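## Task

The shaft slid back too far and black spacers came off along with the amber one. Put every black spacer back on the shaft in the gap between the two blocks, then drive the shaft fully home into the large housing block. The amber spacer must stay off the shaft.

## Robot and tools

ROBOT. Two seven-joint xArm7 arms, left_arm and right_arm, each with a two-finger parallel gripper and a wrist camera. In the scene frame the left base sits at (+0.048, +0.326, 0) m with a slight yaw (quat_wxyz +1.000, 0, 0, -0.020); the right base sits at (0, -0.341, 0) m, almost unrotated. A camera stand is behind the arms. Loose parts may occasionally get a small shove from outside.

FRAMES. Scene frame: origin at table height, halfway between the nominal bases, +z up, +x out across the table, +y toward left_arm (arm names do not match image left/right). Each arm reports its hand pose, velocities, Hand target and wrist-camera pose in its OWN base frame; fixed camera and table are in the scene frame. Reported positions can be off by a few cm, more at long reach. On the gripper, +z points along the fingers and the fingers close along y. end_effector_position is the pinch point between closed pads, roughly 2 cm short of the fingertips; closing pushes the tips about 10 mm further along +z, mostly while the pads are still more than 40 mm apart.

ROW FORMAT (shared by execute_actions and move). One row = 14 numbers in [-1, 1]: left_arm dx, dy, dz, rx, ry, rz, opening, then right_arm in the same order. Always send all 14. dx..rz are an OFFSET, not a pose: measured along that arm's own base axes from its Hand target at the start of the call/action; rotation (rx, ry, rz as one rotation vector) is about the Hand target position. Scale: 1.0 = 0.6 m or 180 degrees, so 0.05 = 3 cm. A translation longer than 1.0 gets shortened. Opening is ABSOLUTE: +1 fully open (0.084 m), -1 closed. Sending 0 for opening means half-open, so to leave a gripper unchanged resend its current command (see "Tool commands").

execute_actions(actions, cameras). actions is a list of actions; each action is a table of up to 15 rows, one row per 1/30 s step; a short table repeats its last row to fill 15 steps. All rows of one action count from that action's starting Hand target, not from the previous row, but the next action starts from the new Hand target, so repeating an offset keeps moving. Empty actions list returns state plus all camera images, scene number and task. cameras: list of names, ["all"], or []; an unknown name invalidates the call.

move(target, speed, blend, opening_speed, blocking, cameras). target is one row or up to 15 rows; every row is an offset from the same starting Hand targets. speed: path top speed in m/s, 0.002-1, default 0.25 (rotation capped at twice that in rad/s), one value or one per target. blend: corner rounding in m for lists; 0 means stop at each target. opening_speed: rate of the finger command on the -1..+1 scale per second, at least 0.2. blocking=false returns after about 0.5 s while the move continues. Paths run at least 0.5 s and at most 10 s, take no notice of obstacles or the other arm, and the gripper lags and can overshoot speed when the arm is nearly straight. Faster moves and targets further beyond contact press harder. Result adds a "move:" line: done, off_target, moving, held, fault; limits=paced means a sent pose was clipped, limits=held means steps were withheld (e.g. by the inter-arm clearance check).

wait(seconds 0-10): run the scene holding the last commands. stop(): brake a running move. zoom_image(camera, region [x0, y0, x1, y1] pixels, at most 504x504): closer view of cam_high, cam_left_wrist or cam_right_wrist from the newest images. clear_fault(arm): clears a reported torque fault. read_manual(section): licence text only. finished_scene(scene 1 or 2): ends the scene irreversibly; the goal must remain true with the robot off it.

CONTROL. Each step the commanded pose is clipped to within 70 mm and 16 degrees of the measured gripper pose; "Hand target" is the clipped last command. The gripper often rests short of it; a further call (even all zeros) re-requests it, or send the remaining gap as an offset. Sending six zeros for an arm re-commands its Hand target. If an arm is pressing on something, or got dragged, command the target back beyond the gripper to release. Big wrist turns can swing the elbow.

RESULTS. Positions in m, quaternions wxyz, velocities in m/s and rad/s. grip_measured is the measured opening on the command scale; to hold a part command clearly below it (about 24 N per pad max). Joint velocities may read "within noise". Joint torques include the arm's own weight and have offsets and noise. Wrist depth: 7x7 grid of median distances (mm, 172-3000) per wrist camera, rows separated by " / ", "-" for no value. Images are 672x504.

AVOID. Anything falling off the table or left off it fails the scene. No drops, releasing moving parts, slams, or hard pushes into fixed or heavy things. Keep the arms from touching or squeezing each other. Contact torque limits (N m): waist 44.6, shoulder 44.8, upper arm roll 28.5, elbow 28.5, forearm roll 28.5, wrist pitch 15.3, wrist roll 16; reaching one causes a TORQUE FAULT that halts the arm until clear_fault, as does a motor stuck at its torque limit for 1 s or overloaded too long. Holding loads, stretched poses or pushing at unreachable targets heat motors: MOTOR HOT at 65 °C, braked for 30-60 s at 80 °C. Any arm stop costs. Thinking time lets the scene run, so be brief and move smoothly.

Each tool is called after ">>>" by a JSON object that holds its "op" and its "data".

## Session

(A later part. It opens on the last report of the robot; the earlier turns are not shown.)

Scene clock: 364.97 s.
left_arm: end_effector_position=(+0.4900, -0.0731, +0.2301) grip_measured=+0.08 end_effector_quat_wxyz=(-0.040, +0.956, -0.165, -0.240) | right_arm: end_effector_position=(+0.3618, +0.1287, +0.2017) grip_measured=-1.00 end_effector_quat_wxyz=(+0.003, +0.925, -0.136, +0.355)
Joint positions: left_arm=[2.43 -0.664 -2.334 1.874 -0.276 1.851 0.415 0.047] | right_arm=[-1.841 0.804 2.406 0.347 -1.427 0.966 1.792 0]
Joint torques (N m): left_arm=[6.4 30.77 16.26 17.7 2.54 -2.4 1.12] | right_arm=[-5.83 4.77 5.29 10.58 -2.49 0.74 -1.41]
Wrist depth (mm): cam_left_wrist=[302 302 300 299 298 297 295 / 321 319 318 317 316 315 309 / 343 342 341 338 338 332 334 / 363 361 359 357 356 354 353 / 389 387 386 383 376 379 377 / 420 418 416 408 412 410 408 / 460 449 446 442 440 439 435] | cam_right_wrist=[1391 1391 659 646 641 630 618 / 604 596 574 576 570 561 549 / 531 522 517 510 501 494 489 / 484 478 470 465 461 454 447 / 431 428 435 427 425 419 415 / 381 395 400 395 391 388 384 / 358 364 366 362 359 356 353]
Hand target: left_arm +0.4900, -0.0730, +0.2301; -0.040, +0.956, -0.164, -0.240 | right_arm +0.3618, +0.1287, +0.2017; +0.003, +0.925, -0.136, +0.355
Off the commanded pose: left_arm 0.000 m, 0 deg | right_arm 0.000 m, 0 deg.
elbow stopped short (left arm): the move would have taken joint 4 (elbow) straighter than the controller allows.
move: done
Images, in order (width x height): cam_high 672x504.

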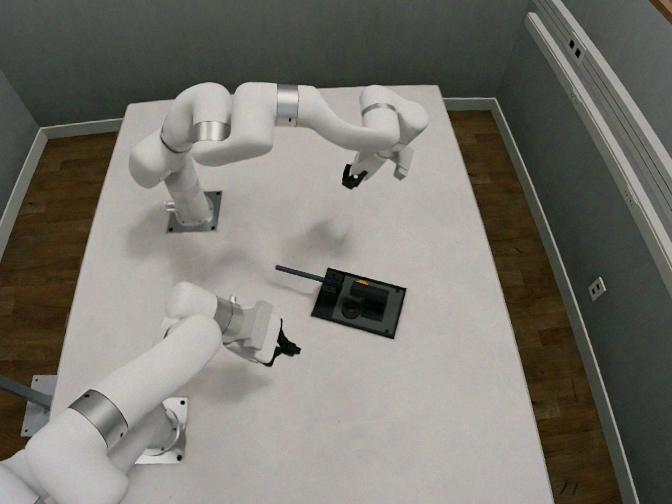

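>>> {"op": "move", "data": {"target": [0,0,0,0,0,0,-0.3,-0.163,0.4818,0.0,-0.0059,0.017,-0.0516,-1], "speed": 0.25}}

>>> {"op": "move", "data": {"target": [[0,0,0,0,0,0,-0.3,0,0,-0.197,-0.073,-0.182,0,-1]], "speed": 0.2, "cameras": ["cam_right_wrist","cam_high"]}}

>>> {"op": "zoom_image", "data": {"camera": "cam_high", "region": [200, 200, 400, 350]}}

Scene clock: 367.43 s.
left_arm: end_effector_position=(+0.4900, -0.0730, +0.2301) grip_measured=+0.08 end_effector_quat_wxyz=(-0.040, +0.956, -0.164, -0.240) | right_arm: end_effector_position=(+0.2639, +0.4177, +0.2017) grip_measured=-1.00 end_effector_quat_wxyz=(+0.043, +0.920, -0.207, +0.330)
Joint positions: left_arm=[2.43 -0.664 -2.334 1.874 -0.276 1.851 0.415 0.047] | right_arm=[-1.381 -0.147 2.643 1.087 -0.692 1.106 2.074 0]
Joint torques (N m): left_arm=[5.71 30.49 16.11 17.33 2.33 -2.17 0.79] | right_arm=[-5.84 7.8 -2.45 17.82 2.2 1.08 -1.27]
Wrist depth (mm): cam_left_wrist=[302 301 300 299 298 297 295 / 321 320 319 318 317 315 310 / 343 342 340 339 337 332 334 / 362 361 358 357 356 353 352 / 389 387 386 383 377 379 377 / 422 419 417 406 412 410 408 / 460 448 445 441 440 437 436] | cam_right_wrist=[619 616 609 606 603 598 596 / 558 556 536 407 525 538 537 / 496 492 484 358 463 482 478 / 458 455 442 343 428 444 439 / 424 420 417 372 396 410 411 / 392 391 390 372 377 384 381 / 361 359 357 356 354 353 351]
Hand target: left_arm +0.4900, -0.0730, +0.2301; -0.040, +0.956, -0.164, -0.240 | right_arm +0.2640, +0.4177, +0.2017; +0.043, +0.920, -0.207, +0.330
Off the commanded pose: left_arm 0.000 m, 0 deg | right_arm 0.000 m, 0 deg.
move: done

Scene clock: 368.27 s.
left_arm: end_effector_position=(+0.4900, -0.0730, +0.2301) grip_measured=+0.08 end_effector_quat_wxyz=(-0.040, +0.956, -0.164, -0.240) | right_arm: end_effector_position=(+0.2639, +0.4177, +0.1849) grip_measured=-1.00 end_effector_quat_wxyz=(+0.050, +0.905, -0.202, +0.370)
Joint positions: left_arm=[2.43 -0.664 -2.334 1.874 -0.276 1.851 0.415 0.047] | right_arm=[-1.361 -0.201 2.649 1.072 -0.765 1.107 2.162 0]
Joint torques (N m): left_arm=[5.47 30.86 16.22 17.69 2.08 -2.16 0.58] | right_arm=[-5.68 17.66 -4.3 17.19 2 -2.47 -1.43]
Wrist depth (mm): cam_left_wrist=[302 301 300 299 297 297 295 / 321 320 319 317 317 315 309 / 343 342 339 339 337 331 334 / 363 361 359 358 356 354 352 / 390 386 386 383 376 380 378 / 422 419 416 409 412 411 409 / 459 448 446 442 441 438 437] | cam_right_wrist=[689 678 670 665 659 654 645 / 602 596 571 429 582 575 570 / 517 511 504 363 489 496 495 / 469 466 448 341 428 452 448 / 427 425 422 350 396 413 411 / 392 390 380 367 373 379 378 / 354 352 351 350 346 346 345]
Hand target: left_arm +0.4900, -0.0730, +0.2301; -0.040, +0.956, -0.164, -0.240 | right_arm +0.2639, +0.4177, +0.1849; +0.050, +0.905, -0.202, +0.370 (not the last commanded pose)
Off the commanded pose: left_arm 0.000 m, 0 deg | right_arm 0.101 m, 30 deg.
move: held (right_arm; a check stopped the path); limits=held
pose unreachable (right arm): on one or more control steps of this call, first in action 0 (counted from 0), this arm could not follow its commanded pose, so it was not sent that pose on those steps. It may still have moved: this result reports where it is.
cause: moving toward the commanded pose would bring a part of the arm too close to another arm (a part of this arm just beyond joint 6 (wrist pitch) and a part of the left arm just beyond its joint 2 (shoulder), where that arm would come to rest).
camera_calibration:
cam_right_wrist: T_world_to_cam=[[-0.403116, -0.914355, -0.0380964, 0.522075], [-0.65192, 0.316132, -0.689247, 0.234164], [0.64226, -0.253011, -0.723525, 0.202838], [0, 0, 0, 1]] pos_world=[0.232838, 0.454656, 0.328044]
Images, in order (width x height): cam_high 672x504, cam_right_wrist 672x504.

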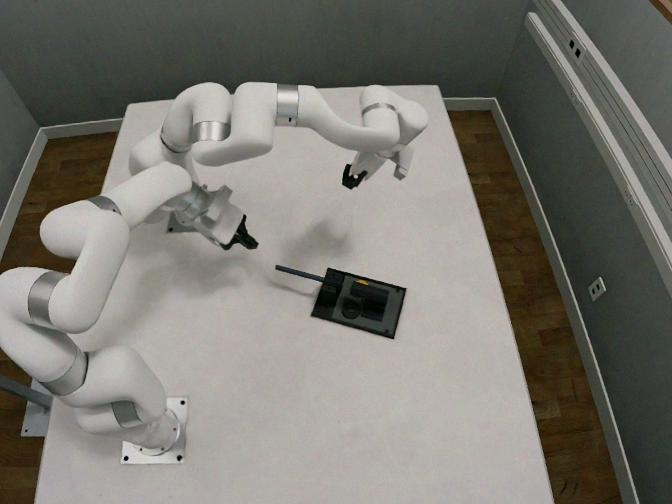

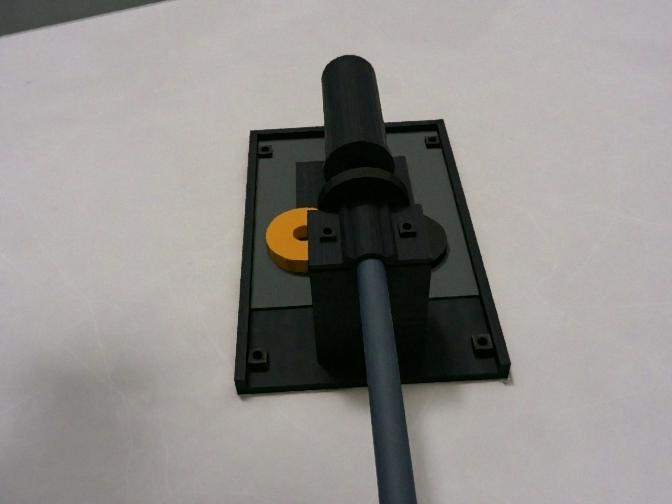

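Scaled by 2.520 from the camera's 672x504 image, which has a finer 960x720 frame.

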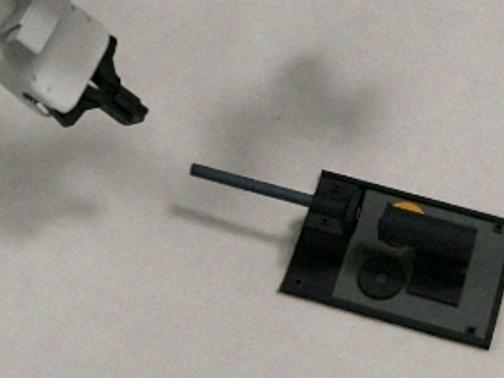

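>>> {"op": "move", "data": {"target": [[0,0,0,0,0,0,-0.3,0.02,0.001,-0.1748,0,0,0,-1],[0,0,0,0,0,0,-0.3,0.0392,0.0018,-0.1748,0,0,0,-1]], "speed": [0.2,0.05], "cameras": ["cam_right_wrist","cam_high"]}}

>>> {"op": "zoom_image", "data": {"camera": "cam_high", "region": [220, 220, 360, 320]}}

Scene clock: 370.23 s.
left_arm: end_effector_position=(+0.4900, -0.0730, +0.2301) grip_measured=+0.08 end_effector_quat_wxyz=(-0.040, +0.956, -0.164, -0.240) | right_arm: end_effector_position=(+0.2874, +0.4188, +0.0800) grip_measured=-1.00 end_effector_quat_wxyz=(+0.050, +0.905, -0.202, +0.370)
Joint positions: left_arm=[2.43 -0.664 -2.334 1.874 -0.276 1.851 0.415 0.047] | right_arm=[-1.438 -0.443 2.643 1.048 -0.784 0.849 2.273 0]
Joint torques (N m): left_arm=[4.77 30.33 16.14 17.61 1.9 -2.09 0.58] | right_arm=[-6 9.93 -6.69 15.08 -1.6 -2.45 -1.36]
Wrist depth (mm): cam_left_wrist=[302 302 301 298 298 297 295 / 321 321 318 317 317 315 310 / 343 341 341 339 337 331 334 / 362 361 359 358 355 353 353 / 389 387 385 382 375 380 377 / 421 420 417 408 412 411 408 / 460 448 445 443 441 438 436] | cam_right_wrist=[466 462 459 270 271 446 440 / 408 404 402 253 254 378 387 / 352 349 334 - 269 330 336 / 317 316 304 304 291 297 305 / 290 288 286 285 179 281 280 / 267 264 263 263 261 259 258 / 241 240 239 238 236 235 234]
Hand target: left_arm +0.4900, -0.0730, +0.2301; -0.040, +0.956, -0.164, -0.240 | right_arm +0.2874, +0.4188, +0.0800; +0.050, +0.905, -0.202, +0.370
Off the commanded pose: left_arm 0.000 m, 0 deg | right_arm 0.000 m, 0 deg.
move: done
camera_calibration:
cam_right_wrist: T_world_to_cam=[[-0.403118, -0.914352, -0.0381713, 0.528577], [-0.651959, 0.316206, -0.689176, 0.176864], [0.642219, -0.252933, -0.723588, 0.112188], [0, 0, 0, 1]] pos_world=[0.256338, 0.455756, 0.223244]
Images, in order (width x height): cam_high 672x504, cam_right_wrist 672x504.

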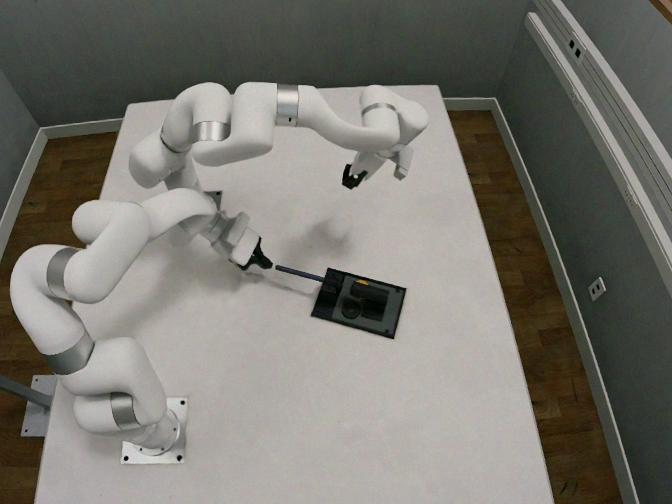

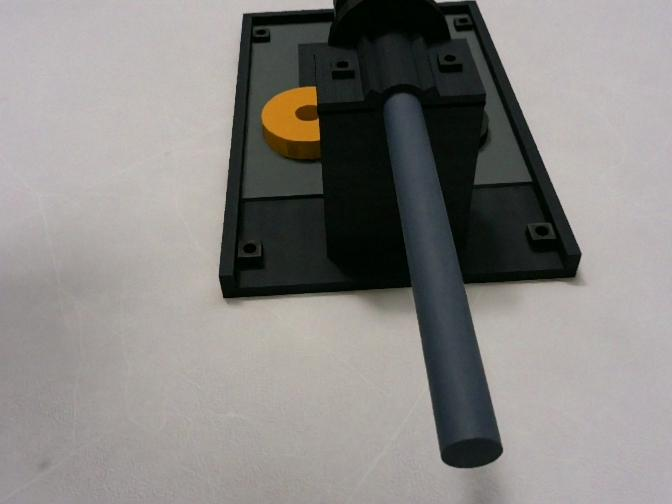

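Scaled by 3.600 from the camera's 672x504 image, which has a finer 960x720 frame.

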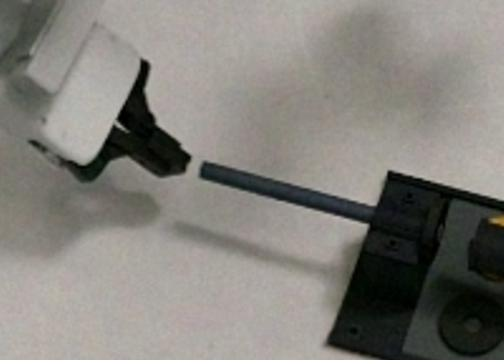

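>>> {"op": "move", "data": {"target": [[0,0,0,0,0,0,-0.3,0.005,-0.0057,0,0,0,0,-1]], "speed": 0.03}}

>>> {"op": "move", "data": {"target": [[0,0,0,0,0,0,-0.3,0.0046,-0.0019,0,0,0,0,-1]], "speed": 0.02}}

>>> {"op": "move", "data": {"target": [[0,0,0,0,0,0,-0.3,0.0046,-0.0019,0,0,0,0,-1]], "speed": 0.02, "cameras": ["cam_right_wrist"]}}

Scene clock: 371.37 s.
left_arm: end_effector_position=(+0.4900, -0.0730, +0.2301) grip_measured=+0.08 end_effector_quat_wxyz=(-0.040, +0.956, -0.164, -0.240) | right_arm: end_effector_position=(+0.2904, +0.4154, +0.0800) grip_measured=-1.00 end_effector_quat_wxyz=(+0.050, +0.905, -0.202, +0.370)
Joint positions: left_arm=[2.43 -0.664 -2.334 1.874 -0.276 1.851 0.415 0.047] | right_arm=[-1.441 -0.437 2.638 1.038 -0.791 0.842 2.273 0]
Joint torques (N m): left_arm=[4.41 30.2 16.06 17.77 1.86 -2.18 0.39] | right_arm=[-5.55 19.9 -6.8 8.96 -2.19 -2.35 0.6]
Wrist depth (mm): cam_left_wrist=[303 301 300 300 298 296 295 / 322 320 319 318 316 315 309 / 343 341 340 338 337 331 334 / 362 360 359 357 356 353 352 / 388 386 385 382 376 380 378 / 420 420 417 408 412 410 407 / 459 448 445 443 440 439 435] | cam_right_wrist=[467 460 459 266 267 444 439 / 407 405 388 250 254 378 387 / 351 348 335 267 270 327 336 / 318 317 305 304 288 295 305 / 290 288 286 286 180 281 280 / 266 265 264 263 - 259 258 / 241 240 239 238 231 235 234]
Hand target: left_arm +0.4900, -0.0730, +0.2301; -0.040, +0.956, -0.164, -0.240 | right_arm +0.2904, +0.4154, +0.0800; +0.050, +0.905, -0.202, +0.370
Off the commanded pose: left_arm 0.000 m, 0 deg | right_arm 0.000 m, 0 deg.
move: done

Scene clock: 372.07 s.
left_arm: end_effector_position=(+0.4900, -0.0730, +0.2301) grip_measured=+0.08 end_effector_quat_wxyz=(-0.040, +0.956, -0.164, -0.240) | right_arm: end_effector_position=(+0.2931, +0.4142, +0.0800) grip_measured=-1.00 end_effector_quat_wxyz=(+0.050, +0.905, -0.202, +0.370)
Joint positions: left_arm=[2.43 -0.664 -2.334 1.874 -0.276 1.851 0.415 0.047] | right_arm=[-1.445 -0.437 2.635 1.037 -0.794 0.837 2.271 0]
Joint torques (N m): left_arm=[4.34 30.63 16.32 17.84 1.83 -1.93 0.21] | right_arm=[-5.73 19.88 -6.77 9.22 -2.33 -2.3 -1.36]
Wrist depth (mm): cam_left_wrist=[302 301 300 299 297 296 295 / 321 320 319 317 316 315 309 / 344 342 341 338 338 332 335 / 362 361 359 357 355 355 353 / 390 387 385 383 375 379 377 / 421 420 417 407 412 409 408 / 459 449 445 441 440 438 435] | cam_right_wrist=[466 461 458 262 267 445 440 / 408 405 386 249 251 377 387 / 352 348 335 264 266 327 336 / 317 316 305 304 284 291 306 / 290 289 286 286 180 282 280 / 266 265 264 263 - 259 258 / 241 240 238 238 237 235 234]
Hand target: left_arm +0.4900, -0.0730, +0.2301; -0.040, +0.956, -0.164, -0.240 | right_arm +0.2931, +0.4142, +0.0800; +0.050, +0.905, -0.202, +0.370
Off the commanded pose: left_arm 0.000 m, 0 deg | right_arm 0.000 m, 0 deg.
move: done

Scene clock: 372.77 s.
left_arm: end_effector_position=(+0.4900, -0.0730, +0.2301) grip_measured=+0.08 end_effector_quat_wxyz=(-0.040, +0.956, -0.164, -0.240) | right_arm: end_effector_position=(+0.2959, +0.4131, +0.0800) grip_measured=-1.00 end_effector_quat_wxyz=(+0.050, +0.905, -0.202, +0.370)
Joint positions: left_arm=[2.43 -0.664 -2.334 1.874 -0.276 1.851 0.415 0.047] | right_arm=[-1.449 -0.437 2.632 1.036 -0.797 0.832 2.268 0]
Joint torques (N m): left_arm=[4.57 30.45 15.99 17.57 1.66 -2.11 0.08] | right_arm=[-5.58 19.1 -6.68 9.27 -2.22 -2.27 -1.38]
Wrist depth (mm): cam_left_wrist=[302 301 301 299 297 297 295 / 321 321 319 317 316 314 310 / 343 342 340 339 337 331 334 / 362 360 359 357 356 354 352 / 389 387 385 383 374 379 379 / 422 420 417 407 412 410 408 / 459 449 444 443 441 438 437] | cam_right_wrist=[466 461 458 260 268 445 441 / 406 403 387 246 248 376 389 / 351 350 335 260 263 327 336 / 317 316 305 304 280 290 305 / 290 289 287 286 180 282 280 / 266 265 263 262 - 259 257 / 241 240 239 238 237 235 234]
Hand target: left_arm +0.4900, -0.0730, +0.2301; -0.040, +0.956, -0.164, -0.240 | right_arm +0.2959, +0.4131, +0.0800; +0.050, +0.905, -0.202, +0.370
Off the commanded pose: left_arm 0.000 m, 0 deg | right_arm 0.000 m, 0 deg.
move: done
camera_calibration:
cam_right_wrist: T_world_to_cam=[[-0.403121, -0.914351, -0.0381686, 0.526791], [-0.652004, 0.316224, -0.689125, 0.1842], [0.642172, -0.252914, -0.723637, 0.105302], [0, 0, 0, 1]] pos_world=[0.264838, 0.450056, 0.223244]
Images, in order (width x height): cam_right_wrist 672x504.

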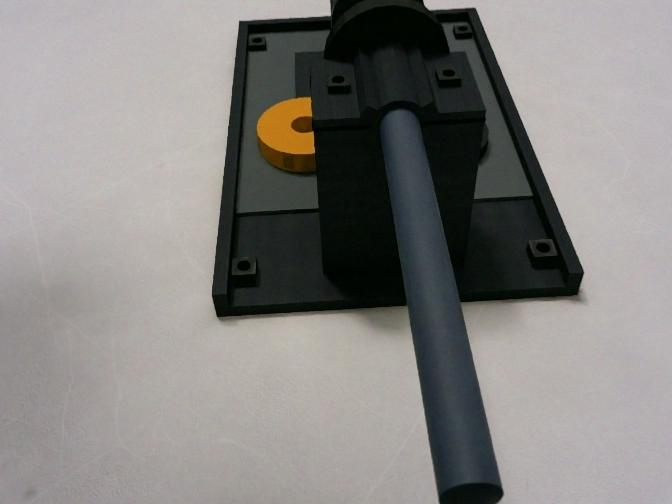

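>>> {"op": "move", "data": {"target": [[0,0,0,0,0,0,-0.3,0.0046,-0.0019,0,0,0,0,-1]], "speed": 0.02}}

>>> {"op": "move", "data": {"target": [[0,0,0,0,0,0,-0.3,0.0046,-0.0019,0,0,0,0,-1]], "speed": 0.02}}

>>> {"op": "move", "data": {"target": [[0,0,0,0,0,0,-0.3,0.0031,-0.0013,0,0,0,0,-1]], "speed": 0.02, "cameras": ["cam_right_wrist"]}}

Scene clock: 373.60 s.
left_arm: end_effector_position=(+0.4900, -0.0730, +0.2301) grip_measured=+0.08 end_effector_quat_wxyz=(-0.040, +0.956, -0.164, -0.240) | right_arm: end_effector_position=(+0.2984, +0.4122, +0.0800) grip_measured=-1.00 end_effector_quat_wxyz=(+0.050, +0.906, -0.202, +0.370)
Joint positions: left_arm=[2.43 -0.664 -2.334 1.874 -0.276 1.851 0.415 0.047] | right_arm=[-1.453 -0.437 2.63 1.035 -0.8 0.827 2.266 0]
Joint torques (N m): left_arm=[4.21 30.16 15.91 17.74 1.63 -1.96 0.19] | right_arm=[-17.53 14.06 -18.14 6.65 -3.6 0.79 -1.23]
Wrist depth (mm): cam_left_wrist=[302 301 300 299 298 297 296 / 322 320 319 317 316 315 310 / 343 341 340 338 338 331 334 / 362 360 358 357 356 354 351 / 389 387 385 383 375 380 377 / 421 419 417 408 412 409 408 / 461 449 448 442 442 438 436] | cam_right_wrist=[467 460 456 258 266 444 438 / 408 403 403 244 246 376 386 / 351 347 335 259 260 327 336 / 318 315 307 303 278 293 305 / 290 288 287 285 180 282 279 / 266 264 263 262 - 258 258 / 241 240 239 238 237 235 234]
Hand target: left_arm +0.4900, -0.0730, +0.2301; -0.040, +0.956, -0.164, -0.240 | right_arm +0.2987, +0.4120, +0.0800; +0.050, +0.905, -0.202, +0.370
Off the commanded pose: left_arm 0.000 m, 0 deg | right_arm 0.000 m, 0 deg.
move: done

Scene clock: 374.30 s.
left_arm: end_effector_position=(+0.4900, -0.0730, +0.2301) grip_measured=+0.08 end_effector_quat_wxyz=(-0.040, +0.956, -0.164, -0.240) | right_arm: end_effector_position=(+0.3003, +0.4116, +0.0798) grip_measured=-1.00 end_effector_quat_wxyz=(+0.050, +0.906, -0.201, +0.370)
Joint positions: left_arm=[2.43 -0.664 -2.334 1.874 -0.276 1.851 0.415 0.047] | right_arm=[-1.457 -0.437 2.629 1.034 -0.803 0.822 2.263 0]
Joint torques (N m): left_arm=[3.54 30.25 16.2 17.78 1.35 -1.74 0.29] | right_arm=[-35.23 5.37 -33.17 5.84 -6.77 4.71 -1.52]
Wrist depth (mm): cam_left_wrist=[302 301 300 298 297 296 295 / 322 321 319 317 316 315 310 / 343 342 341 339 338 332 334 / 362 361 359 357 355 354 353 / 390 387 385 384 376 378 378 / 422 419 416 408 412 409 409 / 459 450 446 442 442 440 436] | cam_right_wrist=[463 459 453 258 264 442 436 / 405 401 400 243 243 362 384 / 351 347 334 258 253 325 334 / 316 315 303 302 277 295 304 / 289 287 286 284 180 281 279 / 266 264 262 261 - 258 257 / 240 239 237 237 236 234 233]
Hand target: left_arm +0.4900, -0.0730, +0.2301; -0.040, +0.956, -0.164, -0.240 | right_arm +0.3014, +0.4108, +0.0800; +0.050, +0.905, -0.202, +0.370
Off the commanded pose: left_arm 0.000 m, 0 deg | right_arm 0.001 m, 0 deg.
move: done

Scene clock: 374.87 s.
left_arm: end_effector_position=(+0.4900, -0.0730, +0.2301) grip_measured=+0.08 end_effector_quat_wxyz=(-0.040, +0.956, -0.164, -0.240) | right_arm: end_effector_position=(+0.2762, +0.4250, +0.0725) grip_measured=-1.00 end_effector_quat_wxyz=(+0.044, +0.914, -0.178, +0.361)
Joint positions: left_arm=[2.43 -0.664 -2.334 1.874 -0.276 1.851 0.415 0.047] | right_arm=[-1.456 -0.437 2.681 1.034 -0.803 0.821 2.263 0]
Joint torques (N m): left_arm=[3.8 30.26 16.26 17.92 1.09 -1.87 -0.1] | right_arm=[-2.51 15.18 -2.57 11.95 -0.01 0.23 -0.01]
Wrist depth (mm): cam_left_wrist=[303 301 300 299 298 297 295 / 322 320 319 317 316 314 309 / 343 342 340 338 338 331 335 / 362 361 359 357 356 354 352 / 389 387 385 383 376 380 377 / 421 420 417 408 413 410 409 / 461 448 447 440 440 437 437] | cam_right_wrist=[431 427 425 258 247 400 415 / 379 378 362 267 232 343 366 / 330 328 327 316 201 313 320 / 300 299 297 296 183 293 291 / 275 274 273 271 - 270 269 / 248 252 252 245 244 243 248 / 230 230 228 228 227 226 225]
Hand target: left_arm +0.4900, -0.0730, +0.2301; -0.040, +0.956, -0.164, -0.240 | right_arm +0.2762, +0.4250, +0.0725; +0.044, +0.914, -0.178, +0.361 (not the last commanded pose)
Tool commands: left_gripper/opening=-0.3 right_gripper/opening=-1.0
Off the commanded pose: left_arm 0.000 m, 0 deg | right_arm 0.032 m, 3 deg.
TORQUE FAULT: the external load on joint 3 (upper arm roll) of the right arm reached its load limit, and that arm stopped. The contact can be on any part of that arm beyond that joint, not only on its tool. A torque fault puts only its own arm into a fault stop. That arm's remaining commands of this call were not run. The hold on joint 3 (upper arm roll) of that arm was moved back by the arm itself, up to 3 degrees, as the stop began. That arm is still stopped at the end of this call. While its stop runs, that arm, its gripper or tool too, takes no new command.
CLEAR FAULT: the right arm stays stopped (state 4) until you call clear_fault(arm="right_arm").
End effector pose when the fault began: right_arm: position (+0.3004, +0.4115, +0.0798), quat_wxyz (+0.050, +0.906, -0.201, +0.370)
Joint positions when the fault began: right_arm=[-1.457 -0.437 2.629 1.034 -0.803 0.822 2.263 0]
move: fault (right_arm)
camera_calibration:
cam_right_wrist: T_world_to_cam=[[-0.357414, -0.933533, -0.0277744, 0.524207], [-0.682627, 0.281417, -0.674407, 0.184644], [0.637397, -0.222083, -0.737837, 0.104648], [0, 0, 0, 1]] pos_world=[0.2467, 0.460643, 0.216298]
Images, in order (width x height): cam_right_wrist 672x504.

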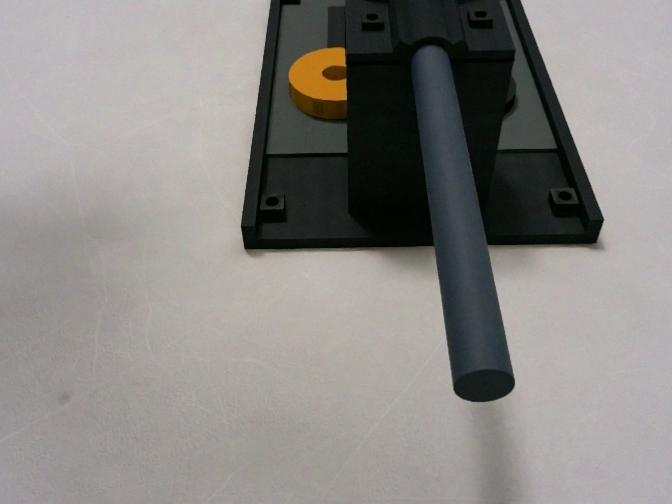

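>>> {"op": "clear_fault", "data": {"arm": "right_arm"}}

>>> {"op": "move", "data": {"target": [[0,0,0,0,0,0,-0.3,-0.03,0.01,0.12,0,0,0,0]], "speed": 0.2}}

Scene clock: 375.50 s.
left_arm: end_effector_position=(+0.4900, -0.0730, +0.2301) grip_measured=+0.08 end_effector_quat_wxyz=(-0.040, +0.956, -0.164, -0.240) | right_arm: end_effector_position=(+0.2762, +0.4250, +0.0725) grip_measured=-1.00 end_effector_quat_wxyz=(+0.044, +0.914, -0.178, +0.361)
Joint positions: left_arm=[2.43 -0.664 -2.334 1.874 -0.276 1.851 0.415 0.047] | right_arm=[-1.456 -0.437 2.681 1.034 -0.803 0.821 2.263 0]
Joint torques (N m): left_arm=[3.42 30.33 15.93 17.9 1.25 -1.75 -0.32] | right_arm=[-2.54 14.93 -2.56 11.78 -0.42 0.37 0.21]
Wrist depth (mm): cam_left_wrist=[302 301 300 299 297 296 295 / 322 321 319 317 316 315 310 / 343 342 341 339 337 331 334 / 363 361 359 358 354 355 352 / 389 389 384 383 376 379 378 / 422 419 417 407 412 410 408 / 461 448 444 440 442 438 436] | cam_right_wrist=[428 428 423 257 247 400 414 / 379 377 362 267 231 344 367 / 331 328 327 317 201 313 320 / 300 299 297 297 183 293 291 / 275 274 273 272 - 269 269 / 248 252 252 244 243 243 247 / 230 229 228 228 226 226 225]
Hand target: left_arm +0.4900, -0.0730, +0.2301; -0.040, +0.956, -0.164, -0.240 | right_arm +0.2762, +0.4250, +0.0725; +0.044, +0.914, -0.178, +0.361 (not the last commanded pose)
Tool commands: left_gripper/opening=-0.3 right_gripper/opening=-1.0
Off the commanded pose: left_arm 0.000 m, 0 deg | right_arm 0.032 m, 3 deg.
TORQUE FAULT, CONTINUED: the right arm's stop, for the torque fault of joint 3 (upper arm roll) that an earlier result reported, is over. The call counts as one of the actions that you can send in this scene. The hold on joint 3 (upper arm roll) of that arm was moved back by the arm itself, up to 3 degrees, as the stop began. That arm's target is now where it stood when the stop ended, not its last command. That arm's gripper keeps its grip as last carried out, and that arm accepts commands again: back off and push less far.
CLEAR FAULT: your call cleared the right arm's torque fault. If a joint's load stays at its limit, that arm stops again at once.

Scene clock: 376.40 s.
left_arm: end_effector_position=(+0.4900, -0.0730, +0.2301) grip_measured=+0.08 end_effector_quat_wxyz=(-0.040, +0.956, -0.164, -0.240) | right_arm: end_effector_position=(+0.2582, +0.4310, +0.1444) grip_measured=-0.01 end_effector_quat_wxyz=(+0.044, +0.914, -0.178, +0.361)
Joint positions: left_arm=[2.43 -0.664 -2.334 1.874 -0.276 1.851 0.415 0.047] | right_arm=[-1.405 -0.28 2.69 1.059 -0.766 0.999 2.176 0.044]
Joint torques (N m): left_arm=[3.41 30.58 15.91 17.91 1.25 -1.73 -0.08] | right_arm=[6.02 19.36 -0.92 16.73 2.32 1.76 -1.33]
Wrist depth (mm): cam_left_wrist=[303 301 300 299 297 297 296 / 321 320 319 318 316 315 310 / 343 343 340 340 337 331 334 / 362 361 359 358 355 354 352 / 390 387 385 382 376 380 379 / 420 420 416 407 412 410 408 / 459 449 446 442 440 438 437] | cam_right_wrist=[575 571 563 565 535 556 548 / 506 503 484 467 334 475 490 / 441 437 436 408 315 429 429 / 400 398 397 374 348 384 390 / 366 365 363 362 351 359 357 / 337 336 335 335 324 331 329 / 306 305 304 303 296 301 301]
Hand target: left_arm +0.4900, -0.0730, +0.2301; -0.040, +0.956, -0.164, -0.240 | right_arm +0.2582, +0.4310, +0.1445; +0.044, +0.914, -0.178, +0.361
Off the commanded pose: left_arm 0.000 m, 0 deg | right_arm 0.000 m, 0 deg.
move: done

>>> {"op": "move", "data": {"target": [[0,0,0,0,0,0,-0.3,0.1692,-0.0735,0.03,0.0104,0.0186,-0.0171,0],[0,0,0,0,0,0,-0.3,0.2483,-0.1052,-0.1125,0.0104,0.0186,-0.0171,0]], "speed": [0.2,0.1], "cameras": ["cam_right_wrist"]}}

>>> {"op": "move", "data": {"target": [[0,0,0,0,0,0,-0.3,0,0,0,0,0,0,-0.9]], "opening_speed": 0.6}}

Scene clock: 380.37 s.
left_arm: end_effector_position=(+0.4900, -0.0730, +0.2301) grip_measured=+0.08 end_effector_quat_wxyz=(-0.040, +0.956, -0.164, -0.240) | right_arm: end_effector_position=(+0.4072, +0.3678, +0.0770) grip_measured=-0.01 end_effector_quat_wxyz=(+0.044, +0.920, -0.207, +0.330)
Joint positions: left_arm=[2.43 -0.664 -2.334 1.874 -0.276 1.851 0.415 0.047] | right_arm=[-1.686 -0.468 2.562 1.051 -0.768 0.596 2.029 0.044]
Joint torques (N m): left_arm=[2.28 30.1 15.83 17.93 0.57 -1.65 -0.76] | right_arm=[-5.97 10.17 -5.65 15.46 -0.43 -2.87 1.46]
Wrist depth (mm): cam_left_wrist=[302 301 300 298 298 297 296 / 322 319 319 318 316 314 310 / 344 342 340 339 337 331 334 / 363 361 359 358 356 354 352 / 391 387 386 383 376 380 377 / 422 419 417 408 412 409 407 / 459 449 446 442 440 439 434] | cam_right_wrist=[397 394 392 225 371 383 381 / 358 345 340 204 202 328 343 / 318 316 302 - 211 297 306 / 292 291 271 174 - 266 282 / 270 270 - - - 254 256 / 247 246 - - - - 235 / 231 230 218 174 - 215 215]
Hand target: left_arm +0.4900, -0.0730, +0.2301; -0.040, +0.956, -0.164, -0.240 | right_arm +0.4072, +0.3678, +0.0770; +0.044, +0.920, -0.207, +0.330
Off the commanded pose: left_arm 0.000 m, 0 deg | right_arm 0.000 m, 0 deg.
move: done
camera_calibration:
cam_right_wrist: T_world_to_cam=[[-0.408828, -0.911916, -0.0356351, 0.531382], [-0.703827, 0.339913, -0.623768, 0.276387], [0.580937, -0.229933, -0.780797, 0.0410458], [0, 0, 0, 1]] pos_world=[0.387927, 0.400065, 0.223386]
Images, in order (width x height): cam_right_wrist 672x504.

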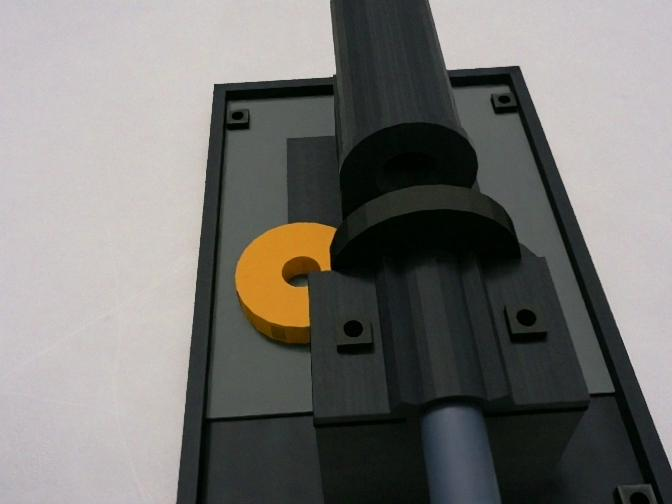

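Scene clock: 382.07 s.
left_arm: end_effector_position=(+0.4900, -0.0730, +0.2301) grip_measured=+0.08 end_effector_quat_wxyz=(-0.040, +0.956, -0.164, -0.240) | right_arm: end_effector_position=(+0.4072, +0.3679, +0.0770) grip_measured=-0.66 end_effector_quat_wxyz=(+0.044, +0.920, -0.207, +0.330)
Joint positions: left_arm=[2.43 -0.664 -2.334 1.874 -0.276 1.851 0.415 0.047] | right_arm=[-1.686 -0.468 2.562 1.051 -0.768 0.595 2.029 0.015]
Joint torques (N m): left_arm=[2.35 29.83 15.68 18.18 0.39 -1.52 -0.56] | right_arm=[-3.45 10.19 -8.31 2.74 3.51 4.81 1.28]
Wrist depth (mm): cam_left_wrist=[302 301 300 299 298 296 294 / 321 320 319 317 316 315 310 / 343 342 340 339 337 331 335 / 363 361 360 358 355 353 353 / 389 387 385 383 376 379 378 / 422 419 417 406 412 409 409 / 460 447 446 440 442 438 437] | cam_right_wrist=[399 395 392 225 242 384 381 / 359 347 340 206 202 329 344 / 318 316 302 - 206 297 307 / 293 291 279 175 - 266 283 / 271 271 - - - - 256 / 247 246 - - - - 235 / 231 230 219 175 - 215 215]
Hand target: left_arm +0.4900, -0.0730, +0.2301; -0.040, +0.956, -0.164, -0.240 | right_arm +0.4072, +0.3678, +0.0770; +0.044, +0.920, -0.207, +0.330
Off the commanded pose: left_arm 0.000 m, 0 deg | right_arm 0.000 m, 0 deg.
move: done

>>> {"op": "move", "data": {"target": [[0,0,0,0,0,0,-0.3,0,0,0.0017,0,0,0,-0.9]], "speed": 0.01}}

>>> {"op": "move", "data": {"target": [[0,0,0,0,0,0,-0.3,0,0,0.0017,0,0,0,-0.9]], "speed": 0.01}}

Scene clock: 382.97 s.
left_arm: end_effector_position=(+0.4900, -0.0730, +0.2301) grip_measured=+0.08 end_effector_quat_wxyz=(-0.040, +0.956, -0.164, -0.240) | right_arm: end_effector_position=(+0.4072, +0.3678, +0.0779) grip_measured=-0.66 end_effector_quat_wxyz=(+0.044, +0.920, -0.207, +0.330)
Joint positions: left_arm=[2.43 -0.664 -2.334 1.874 -0.276 1.851 0.415 0.047] | right_arm=[-1.686 -0.466 2.562 1.051 -0.768 0.598 2.027 0.015]
Joint torques (N m): left_arm=[2.21 30.2 15.48 17.96 0.6 -1.49 -0.52] | right_arm=[3.48 21.75 -6.94 4.08 3.84 6.02 -0.85]
Wrist depth (mm): cam_left_wrist=[302 301 299 299 298 296 295 / 321 320 319 318 316 314 310 / 343 342 340 338 337 331 333 / 363 360 359 358 356 355 352 / 390 387 384 383 375 379 378 / 423 419 417 408 413 410 408 / 460 449 445 441 440 438 435] | cam_right_wrist=[400 396 394 227 245 385 382 / 359 348 339 207 204 329 345 / 319 317 303 - 206 298 308 / 294 292 280 175 173 267 284 / 272 271 - - - 255 257 / 253 247 - - - - 236 / 232 231 219 175 - 216 216]
Hand target: left_arm +0.4900, -0.0730, +0.2301; -0.040, +0.956, -0.164, -0.240 | right_arm +0.4072, +0.3678, +0.0780; +0.044, +0.920, -0.207, +0.330
Off the commanded pose: left_arm 0.000 m, 0 deg | right_arm 0.000 m, 0 deg.
move: done

Scene clock: 383.67 s.
left_arm: end_effector_position=(+0.4900, -0.0730, +0.2301) grip_measured=+0.08 end_effector_quat_wxyz=(-0.040, +0.956, -0.164, -0.240) | right_arm: end_effector_position=(+0.4072, +0.3679, +0.0789) grip_measured=-0.66 end_effector_quat_wxyz=(+0.044, +0.920, -0.207, +0.330)
Joint positions: left_arm=[2.43 -0.664 -2.334 1.874 -0.276 1.851 0.415 0.047] | right_arm=[-1.686 -0.463 2.562 1.051 -0.767 0.6 2.025 0.015]
Joint torques (N m): left_arm=[2.03 30.18 15.21 18.01 0.36 -1.52 -0.53] | right_arm=[6.88 29.53 -11.22 7.05 3.61 8.95 -0.8]
Wrist depth (mm): cam_left_wrist=[302 302 300 299 297 296 296 / 323 320 318 317 317 315 309 / 343 342 340 339 337 332 334 / 363 360 359 357 356 354 352 / 390 388 385 384 376 380 378 / 423 419 416 407 412 411 408 / 461 448 446 442 440 439 436] | cam_right_wrist=[400 397 395 227 248 386 383 / 360 348 339 208 204 331 345 / 320 318 304 - 207 298 307 / 294 293 280 176 173 268 284 / 272 271 258 - - 255 257 / 253 247 - - - - 236 / 232 231 220 175 - 216 216]
Hand target: left_arm +0.4900, -0.0730, +0.2301; -0.040, +0.956, -0.164, -0.240 | right_arm +0.4072, +0.3678, +0.0790; +0.044, +0.920, -0.207, +0.330
Off the commanded pose: left_arm 0.000 m, 0 deg | right_arm 0.000 m, 0 deg.
move: done

>>> {"op": "move", "data": {"target": [[0,0,0,0,0,0,-0.3,0,0,-0.0067,0,0,0,-0.9]], "speed": 0.01}}

>>> {"op": "move", "data": {"target": [[0,0,0,0,0,0,-0.3,0.0,0.0,-0.0017,0,0,0,-0.9]], "speed": 0.01}}

Scene clock: 384.53 s.
left_arm: end_effector_position=(+0.4900, -0.0730, +0.2301) grip_measured=+0.08 end_effector_quat_wxyz=(-0.040, +0.956, -0.164, -0.240) | right_arm: end_effector_position=(+0.4073, +0.3679, +0.0752) grip_measured=-0.66 end_effector_quat_wxyz=(+0.044, +0.920, -0.207, +0.330)
Joint positions: left_arm=[2.43 -0.664 -2.334 1.874 -0.276 1.851 0.415 0.047] | right_arm=[-1.687 -0.473 2.562 1.051 -0.768 0.592 2.032 0.015]
Joint torques (N m): left_arm=[1.96 30.46 15.16 18.03 0.55 -1.39 -0.46] | right_arm=[-11.35 0.24 -4.16 -1.72 -0.25 -0.26 2.01]
Wrist depth (mm): cam_left_wrist=[303 300 301 299 298 296 295 / 322 320 320 317 315 314 310 / 343 342 340 339 337 331 334 / 363 361 359 357 355 354 352 / 390 387 385 384 376 379 377 / 420 420 416 408 413 410 408 / 461 448 446 442 441 437 436] | cam_right_wrist=[397 395 392 225 238 383 379 / 358 346 339 206 201 327 342 / 318 316 301 - 206 296 305 / 292 290 278 174 - 265 281 / 271 270 - - - - 255 / 247 245 - - - - 232 / 231 229 218 175 - 193 214]
Hand target: left_arm +0.4900, -0.0730, +0.2301; -0.040, +0.956, -0.164, -0.240 | right_arm +0.4072, +0.3678, +0.0750; +0.044, +0.920, -0.207, +0.330
Off the commanded pose: left_arm 0.000 m, 0 deg | right_arm 0.000 m, 0 deg.
move: done

Scene clock: 385.23 s.
left_arm: end_effector_position=(+0.4900, -0.0730, +0.2301) grip_measured=+0.08 end_effector_quat_wxyz=(-0.040, +0.956, -0.164, -0.240) | right_arm: end_effector_position=(+0.4072, +0.3678, +0.0740) grip_measured=-0.67 end_effector_quat_wxyz=(+0.044, +0.920, -0.207, +0.330)
Joint positions: left_arm=[2.43 -0.664 -2.334 1.874 -0.276 1.851 0.415 0.047] | right_arm=[-1.687 -0.476 2.562 1.051 -0.769 0.589 2.033 0.015]
Joint torques (N m): left_arm=[1.45 30.13 15.19 17.91 0.45 -1.25 -0.51] | right_arm=[-9.66 -1.5 -1.88 -5.54 0.26 -0.22 1.88]
Wrist depth (mm): cam_left_wrist=[303 301 300 299 298 296 295 / 321 320 319 318 316 314 309 / 343 341 340 339 338 331 333 / 363 361 359 358 355 353 352 / 390 388 385 383 375 379 376 / 421 420 417 407 412 410 408 / 458 448 445 443 440 438 437] | cam_right_wrist=[395 393 390 223 235 380 378 / 356 343 339 203 199 327 341 / 315 314 299 - 200 293 304 / 291 289 276 172 - 264 280 / 269 269 - - - - 254 / 245 244 - - - - 231 / 229 229 217 174 - 192 213]
Hand target: left_arm +0.4900, -0.0730, +0.2301; -0.040, +0.956, -0.164, -0.240 | right_arm +0.4072, +0.3678, +0.0740; +0.044, +0.920, -0.207, +0.330
Off the commanded pose: left_arm 0.000 m, 0 deg | right_arm 0.000 m, 0 deg.
move: done

>>> {"op": "move", "data": {"target": [[0,0,0,0,0,0,-0.3,0.0046,-0.0019,0.0015,0,0,0,-1]], "speed": 0.015}}

>>> {"op": "move", "data": {"target": [[0,0,0,0,0,0,-0.3,0.0046,-0.0019,0.0,0,0,0,-1]], "speed": 0.015}}

>>> {"op": "move", "data": {"target": [[0,0,0,0,0,0,-0.3,0.0046,-0.0019,0.0,0,0,0,-1]], "speed": 0.015, "cameras": ["cam_left_wrist","cam_high"]}}

>>> {"op": "zoom_image", "data": {"camera": "cam_high", "region": [250, 240, 390, 340]}}

Scene clock: 386.13 s.
left_arm: end_effector_position=(+0.4900, -0.0730, +0.2301) grip_measured=+0.08 end_effector_quat_wxyz=(-0.040, +0.956, -0.164, -0.240) | right_arm: end_effector_position=(+0.4101, +0.3665, +0.0747) grip_measured=-0.67 end_effector_quat_wxyz=(+0.044, +0.920, -0.207, +0.330)
Joint positions: left_arm=[2.43 -0.664 -2.334 1.874 -0.276 1.851 0.415 0.047] | right_arm=[-1.693 -0.476 2.561 1.053 -0.769 0.587 2.027 0.015]
Joint torques (N m): left_arm=[1.16 30.01 14.91 17.68 0.52 -1.18 -0.54] | right_arm=[-15.07 7.8 -15.54 6.37 3.29 3.55 -0.7]
Wrist depth (mm): cam_left_wrist=[303 301 300 299 297 296 295 / 321 321 319 318 316 314 310 / 343 341 340 338 338 331 334 / 362 361 358 357 355 355 352 / 389 387 386 382 375 379 376 / 421 420 417 408 413 410 407 / 460 448 446 442 442 438 435] | cam_right_wrist=[393 391 388 223 232 379 375 / 355 343 337 203 198 324 340 / 314 314 299 - 198 293 303 / 290 288 275 - - 270 280 / 268 267 - - - - 253 / 245 248 - - - - 231 / 229 228 216 - - 188 212]
Hand target: left_arm +0.4900, -0.0730, +0.2301; -0.040, +0.956, -0.164, -0.240 | right_arm +0.4100, +0.3667, +0.0749; +0.044, +0.920, -0.207, +0.330
Off the commanded pose: left_arm 0.000 m, 0 deg | right_arm 0.000 m, 0 deg.
move: done

Scene clock: 386.83 s.
left_arm: end_effector_position=(+0.4900, -0.0730, +0.2301) grip_measured=+0.08 end_effector_quat_wxyz=(-0.040, +0.956, -0.164, -0.240) | right_arm: end_effector_position=(+0.4127, +0.3656, +0.0749) grip_measured=-0.67 end_effector_quat_wxyz=(+0.044, +0.920, -0.207, +0.330)
Joint positions: left_arm=[2.43 -0.664 -2.334 1.874 -0.276 1.851 0.415 0.047] | right_arm=[-1.698 -0.478 2.56 1.055 -0.768 0.583 2.022 0.015]
Joint torques (N m): left_arm=[1.63 30.21 14.79 17.97 0.48 -1.11 -0.8] | right_arm=[-15.14 7.01 -16.06 6.95 3.54 3.14 -0.7]
Wrist depth (mm): cam_left_wrist=[302 300 300 299 297 297 295 / 321 321 319 317 316 314 310 / 343 342 340 340 337 331 334 / 363 360 359 357 355 353 352 / 389 388 386 383 375 379 377 / 421 418 417 408 413 409 408 / 460 449 447 442 441 438 437] | cam_right_wrist=[395 391 390 223 234 380 376 / 355 343 333 203 199 325 340 / 315 313 299 - 198 293 303 / 290 288 269 176 - 271 280 / 269 267 - - - - 253 / 245 249 - - - - 231 / 230 229 216 - - 213 213]
Hand target: left_arm +0.4900, -0.0730, +0.2301; -0.040, +0.956, -0.164, -0.240 | right_arm +0.4127, +0.3656, +0.0749; +0.044, +0.920, -0.207, +0.330
Off the commanded pose: left_arm 0.000 m, 0 deg | right_arm 0.000 m, 0 deg.
move: done

Scene clock: 387.53 s.
left_arm: end_effector_position=(+0.4900, -0.0730, +0.2301) grip_measured=+0.08 end_effector_quat_wxyz=(-0.040, +0.956, -0.164, -0.240) | right_arm: end_effector_position=(+0.4155, +0.3644, +0.0749) grip_measured=-0.67 end_effector_quat_wxyz=(+0.044, +0.920, -0.207, +0.330)
Joint positions: left_arm=[2.43 -0.664 -2.334 1.874 -0.276 1.851 0.415 0.047] | right_arm=[-1.704 -0.481 2.559 1.057 -0.768 0.579 2.018 0.015]
Joint torques (N m): left_arm=[1.52 30.13 14.87 17.84 0.66 -1.07 -0.48] | right_arm=[-15.29 7.27 -16.38 6.45 3.78 3.21 -0.68]
Wrist depth (mm): cam_left_wrist=[303 301 300 298 297 297 296 / 322 320 318 317 317 315 309 / 343 342 341 339 337 331 334 / 362 361 360 357 355 353 352 / 389 387 385 383 376 380 377 / 422 419 417 408 413 410 408 / 461 449 445 443 440 438 436] | cam_right_wrist=[395 391 388 223 234 378 376 / 355 344 329 203 199 331 341 / 315 313 292 - 188 294 303 / 290 288 269 176 - 264 279 / 268 267 - - - - 254 / 245 249 - - - - 229 / 229 228 216 - - - 213]
Hand target: left_arm +0.4900, -0.0730, +0.2301; -0.040, +0.956, -0.164, -0.240 | right_arm +0.4155, +0.3644, +0.0749; +0.044, +0.920, -0.207, +0.330
Off the commanded pose: left_arm 0.000 m, 0 deg | right_arm 0.000 m, 0 deg.
move: done
camera_calibration:
cam_left_wrist: T_world_to_cam=[[-0.334237, -0.942178, -0.0242146, 0.135189], [-0.840576, 0.286376, 0.459805, 0.400525], [-0.426283, 0.174038, -0.88769, 0.562223], [0, 0, 0, 1]] pos_world=[0.621524, -0.0851769, 0.31819]
Images, in order (width x height): cam_high 672x504, cam_left_wrist 672x504.

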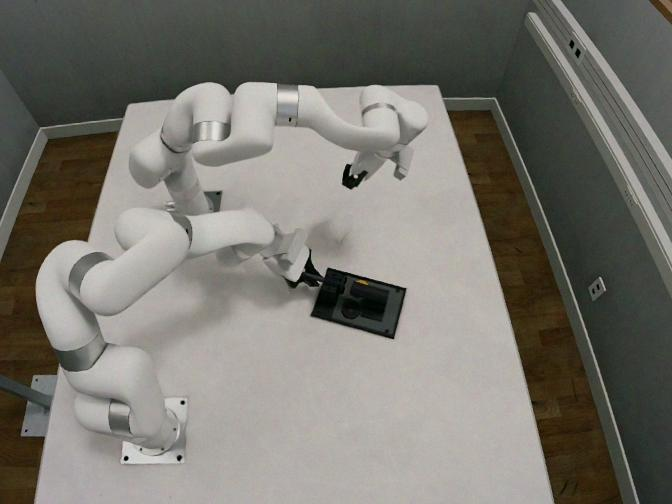

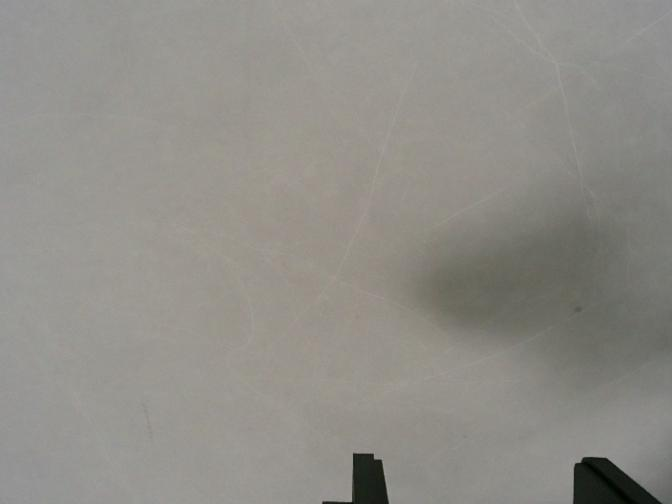

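Scaled by 3.600 from the camera's 672x504 image, which has a finer 960x720 frame.

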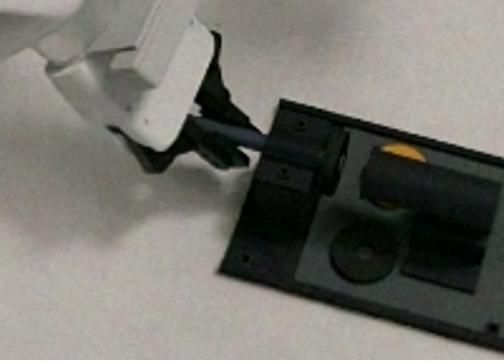

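>>> {"op": "execute_actions", "data": {"actions": []}}

Scene clock: 388.40 s.
left_arm: end_effector_position=(+0.4900, -0.0730, +0.2301) grip_measured=+0.08 end_effector_quat_wxyz=(-0.040, +0.956, -0.164, -0.240) | right_arm: end_effector_position=(+0.4155, +0.3644, +0.0749) grip_measured=-0.67 end_effector_quat_wxyz=(+0.044, +0.920, -0.207, +0.330)
Joint positions: left_arm=[2.43 -0.664 -2.334 1.874 -0.276 1.851 0.415 0.047] | right_arm=[-1.704 -0.481 2.559 1.057 -0.768 0.579 2.017 0.015]
Joint velocities: within noise
Joint torques (N m): left_arm=[1.4 29.98 14.72 18.01 0.43 -1.07 -0.58] | right_arm=[-15.59 6.94 -16.36 6.38 3.92 3.57 -0.67]
Wrist depth (mm): cam_left_wrist=[302 301 300 299 297 297 295 / 322 320 319 317 316 315 310 / 343 341 340 339 337 331 335 / 362 360 359 358 355 353 353 / 389 388 385 383 374 379 377 / 421 420 415 406 412 410 409 / 459 447 446 442 440 438 436] | cam_right_wrist=[396 391 389 223 234 380 377 / 355 344 329 203 199 331 340 / 315 314 291 - 188 293 304 / 290 288 268 176 - 264 279 / 269 268 - - - - 253 / 245 249 - - - - 230 / 229 229 216 - - - 213]
Hand target: left_arm +0.4900, -0.0730, +0.2301; -0.040, +0.956, -0.164, -0.240 | right_arm +0.4155, +0.3644, +0.0749; +0.044, +0.920, -0.207, +0.330
Tool commands: left_gripper/opening=-0.3 right_gripper/opening=-1.0
Off the commanded pose: left_arm 0.000 m, 0 deg | right_arm 0.000 m, 0 deg.
camera_calibration:
cam_left_wrist: T_world_to_cam=[[-0.334237, -0.942178, -0.0242146, 0.135189], [-0.840576, 0.286376, 0.459805, 0.400525], [-0.426283, 0.174038, -0.88769, 0.562223], [0, 0, 0, 1]] pos_world=[0.621524, -0.0851769, 0.31819]
cam_right_wrist: T_world_to_cam=[[-0.408854, -0.911905, -0.0356058, 0.531599], [-0.703866, 0.339933, -0.623714, 0.28207], [0.580871, -0.229946, -0.780841, 0.0338441], [0, 0, 0, 1]] pos_world=[0.396227, 0.396665, 0.221286]

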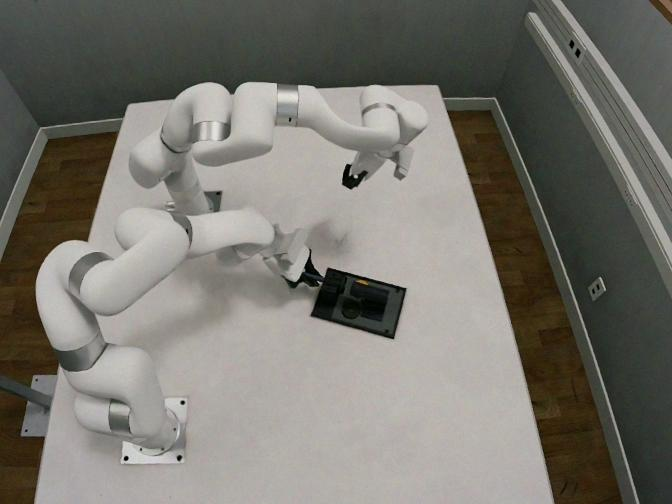

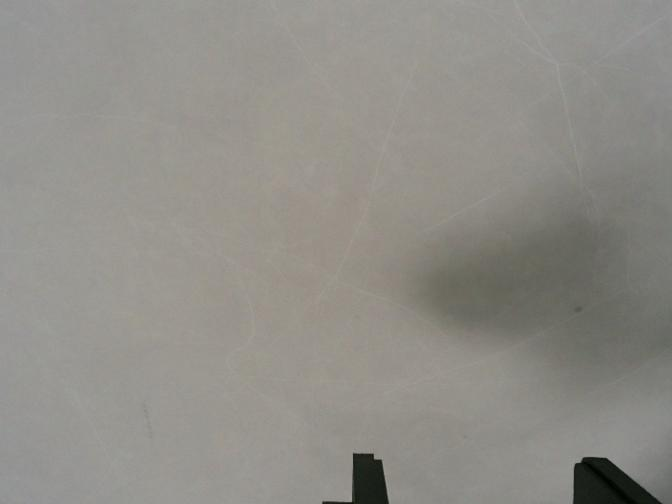

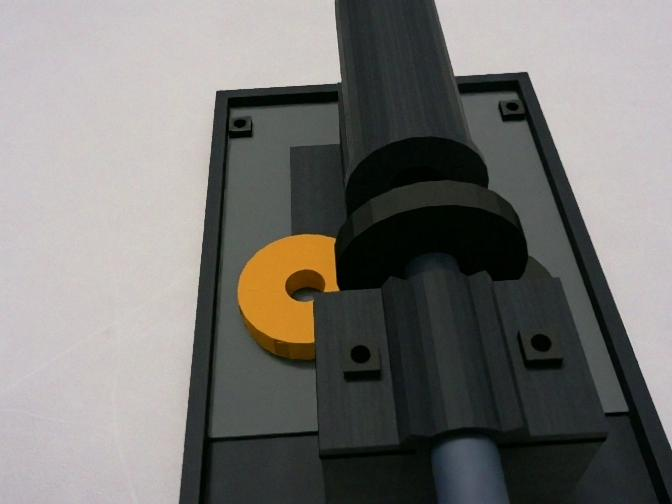

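>>> {"op": "zoom_image", "data": {"camera": "cam_right_wrist", "region": [310, 120, 580, 320]}}

Scaled by 1.867 from the camera's 672x504 image, which has a finer 960x720 frame.

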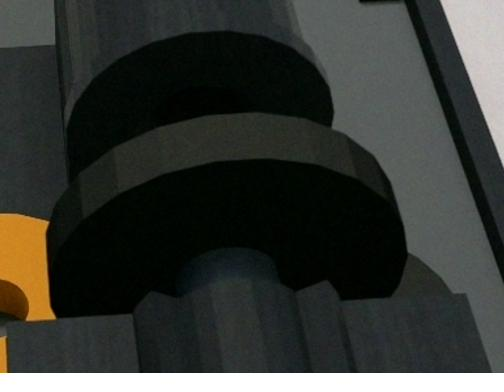

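>>> {"op": "move", "data": {"target": [[0,0,0,0,0,0,-0.3, 0,0,0,0,0,0,-0.2],[0,0,0,0,0,0,-0.3, -0.15,0.06,0.22,0,0,0,-0.2]], "speed": [0.05,0.15], "opening_speed": 1, "cameras": ["cam_right_wrist"]}}

Scene clock: 391.43 s.
left_arm: end_effector_position=(+0.4900, -0.0730, +0.2301) grip_measured=+0.08 end_effector_quat_wxyz=(-0.040, +0.956, -0.164, -0.240) | right_arm: end_effector_position=(+0.3591, +0.3875, +0.1576) grip_measured=-0.21 end_effector_quat_wxyz=(+0.043, +0.920, -0.207, +0.329)
Joint positions: left_arm=[2.43 -0.664 -2.334 1.874 -0.276 1.851 0.415 0.047] | right_arm=[-1.571 -0.253 2.589 1.053 -0.741 0.852 1.989 0.035]
Joint torques (N m): left_arm=[0.86 30.63 14.14 17.93 0.49 -0.99 -0.51] | right_arm=[-5.86 8.91 -4.93 11.1 -2.3 -2.99 1.52]
Wrist depth (mm): cam_left_wrist=[302 301 300 299 298 297 295 / 321 320 319 318 316 314 310 / 343 342 340 339 338 331 335 / 362 361 359 358 355 354 352 / 389 389 385 383 375 379 377 / 421 419 417 408 412 409 407 / 460 448 447 443 440 439 435] | cam_right_wrist=[542 537 535 530 524 521 519 / 486 483 481 329 461 470 468 / 434 430 417 296 403 419 418 / 397 396 393 275 279 386 387 / 369 367 363 262 257 350 358 / 343 336 325 250 248 321 333 / 314 313 304 304 293 302 307]
Hand target: left_arm +0.4900, -0.0730, +0.2301; -0.040, +0.956, -0.164, -0.240 | right_arm +0.3591, +0.3875, +0.1576; +0.043, +0.920, -0.207, +0.329 (not the last commanded pose)
Off the commanded pose: left_arm 0.000 m, 0 deg | right_arm 0.061 m, 0 deg.
move: held (right_arm; a check stopped the path); path passed 1 of 2 targets; limits=held
pose unreachable (right arm): on one or more control steps of this call, first in action 0 (counted from 0), this arm could not follow its commanded pose, so it was not sent that pose on those steps. It may still have moved: this result reports where it is.
cause: moving toward the commanded pose would bring a part of the arm too close to another arm (a part of this arm just beyond joint 6 (wrist pitch) and a part of the left arm just beyond its joint 4 (elbow), at the place that arm is still heading or pushing toward).
camera_calibration:
cam_right_wrist: T_world_to_cam=[[-0.4083, -0.912134, -0.0361034, 0.532561], [-0.704294, 0.339932, -0.62323, 0.286267], [0.580742, -0.229037, -0.781205, 0.136262], [0, 0, 0, 1]] pos_world=[0.339928, 0.419664, 0.304086]
Images, in order (width x height): cam_right_wrist 672x504.

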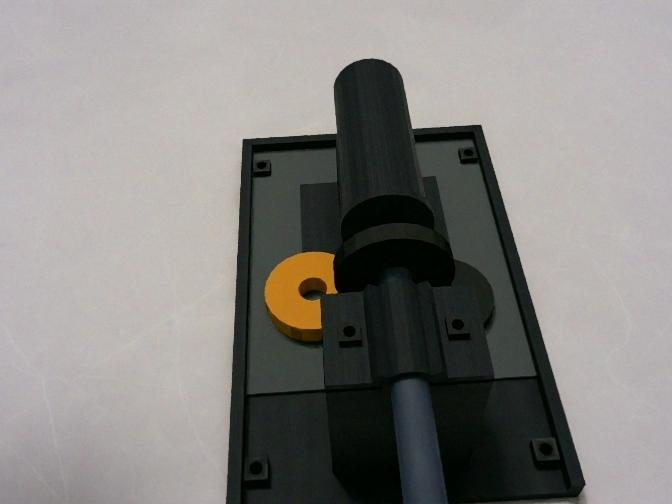

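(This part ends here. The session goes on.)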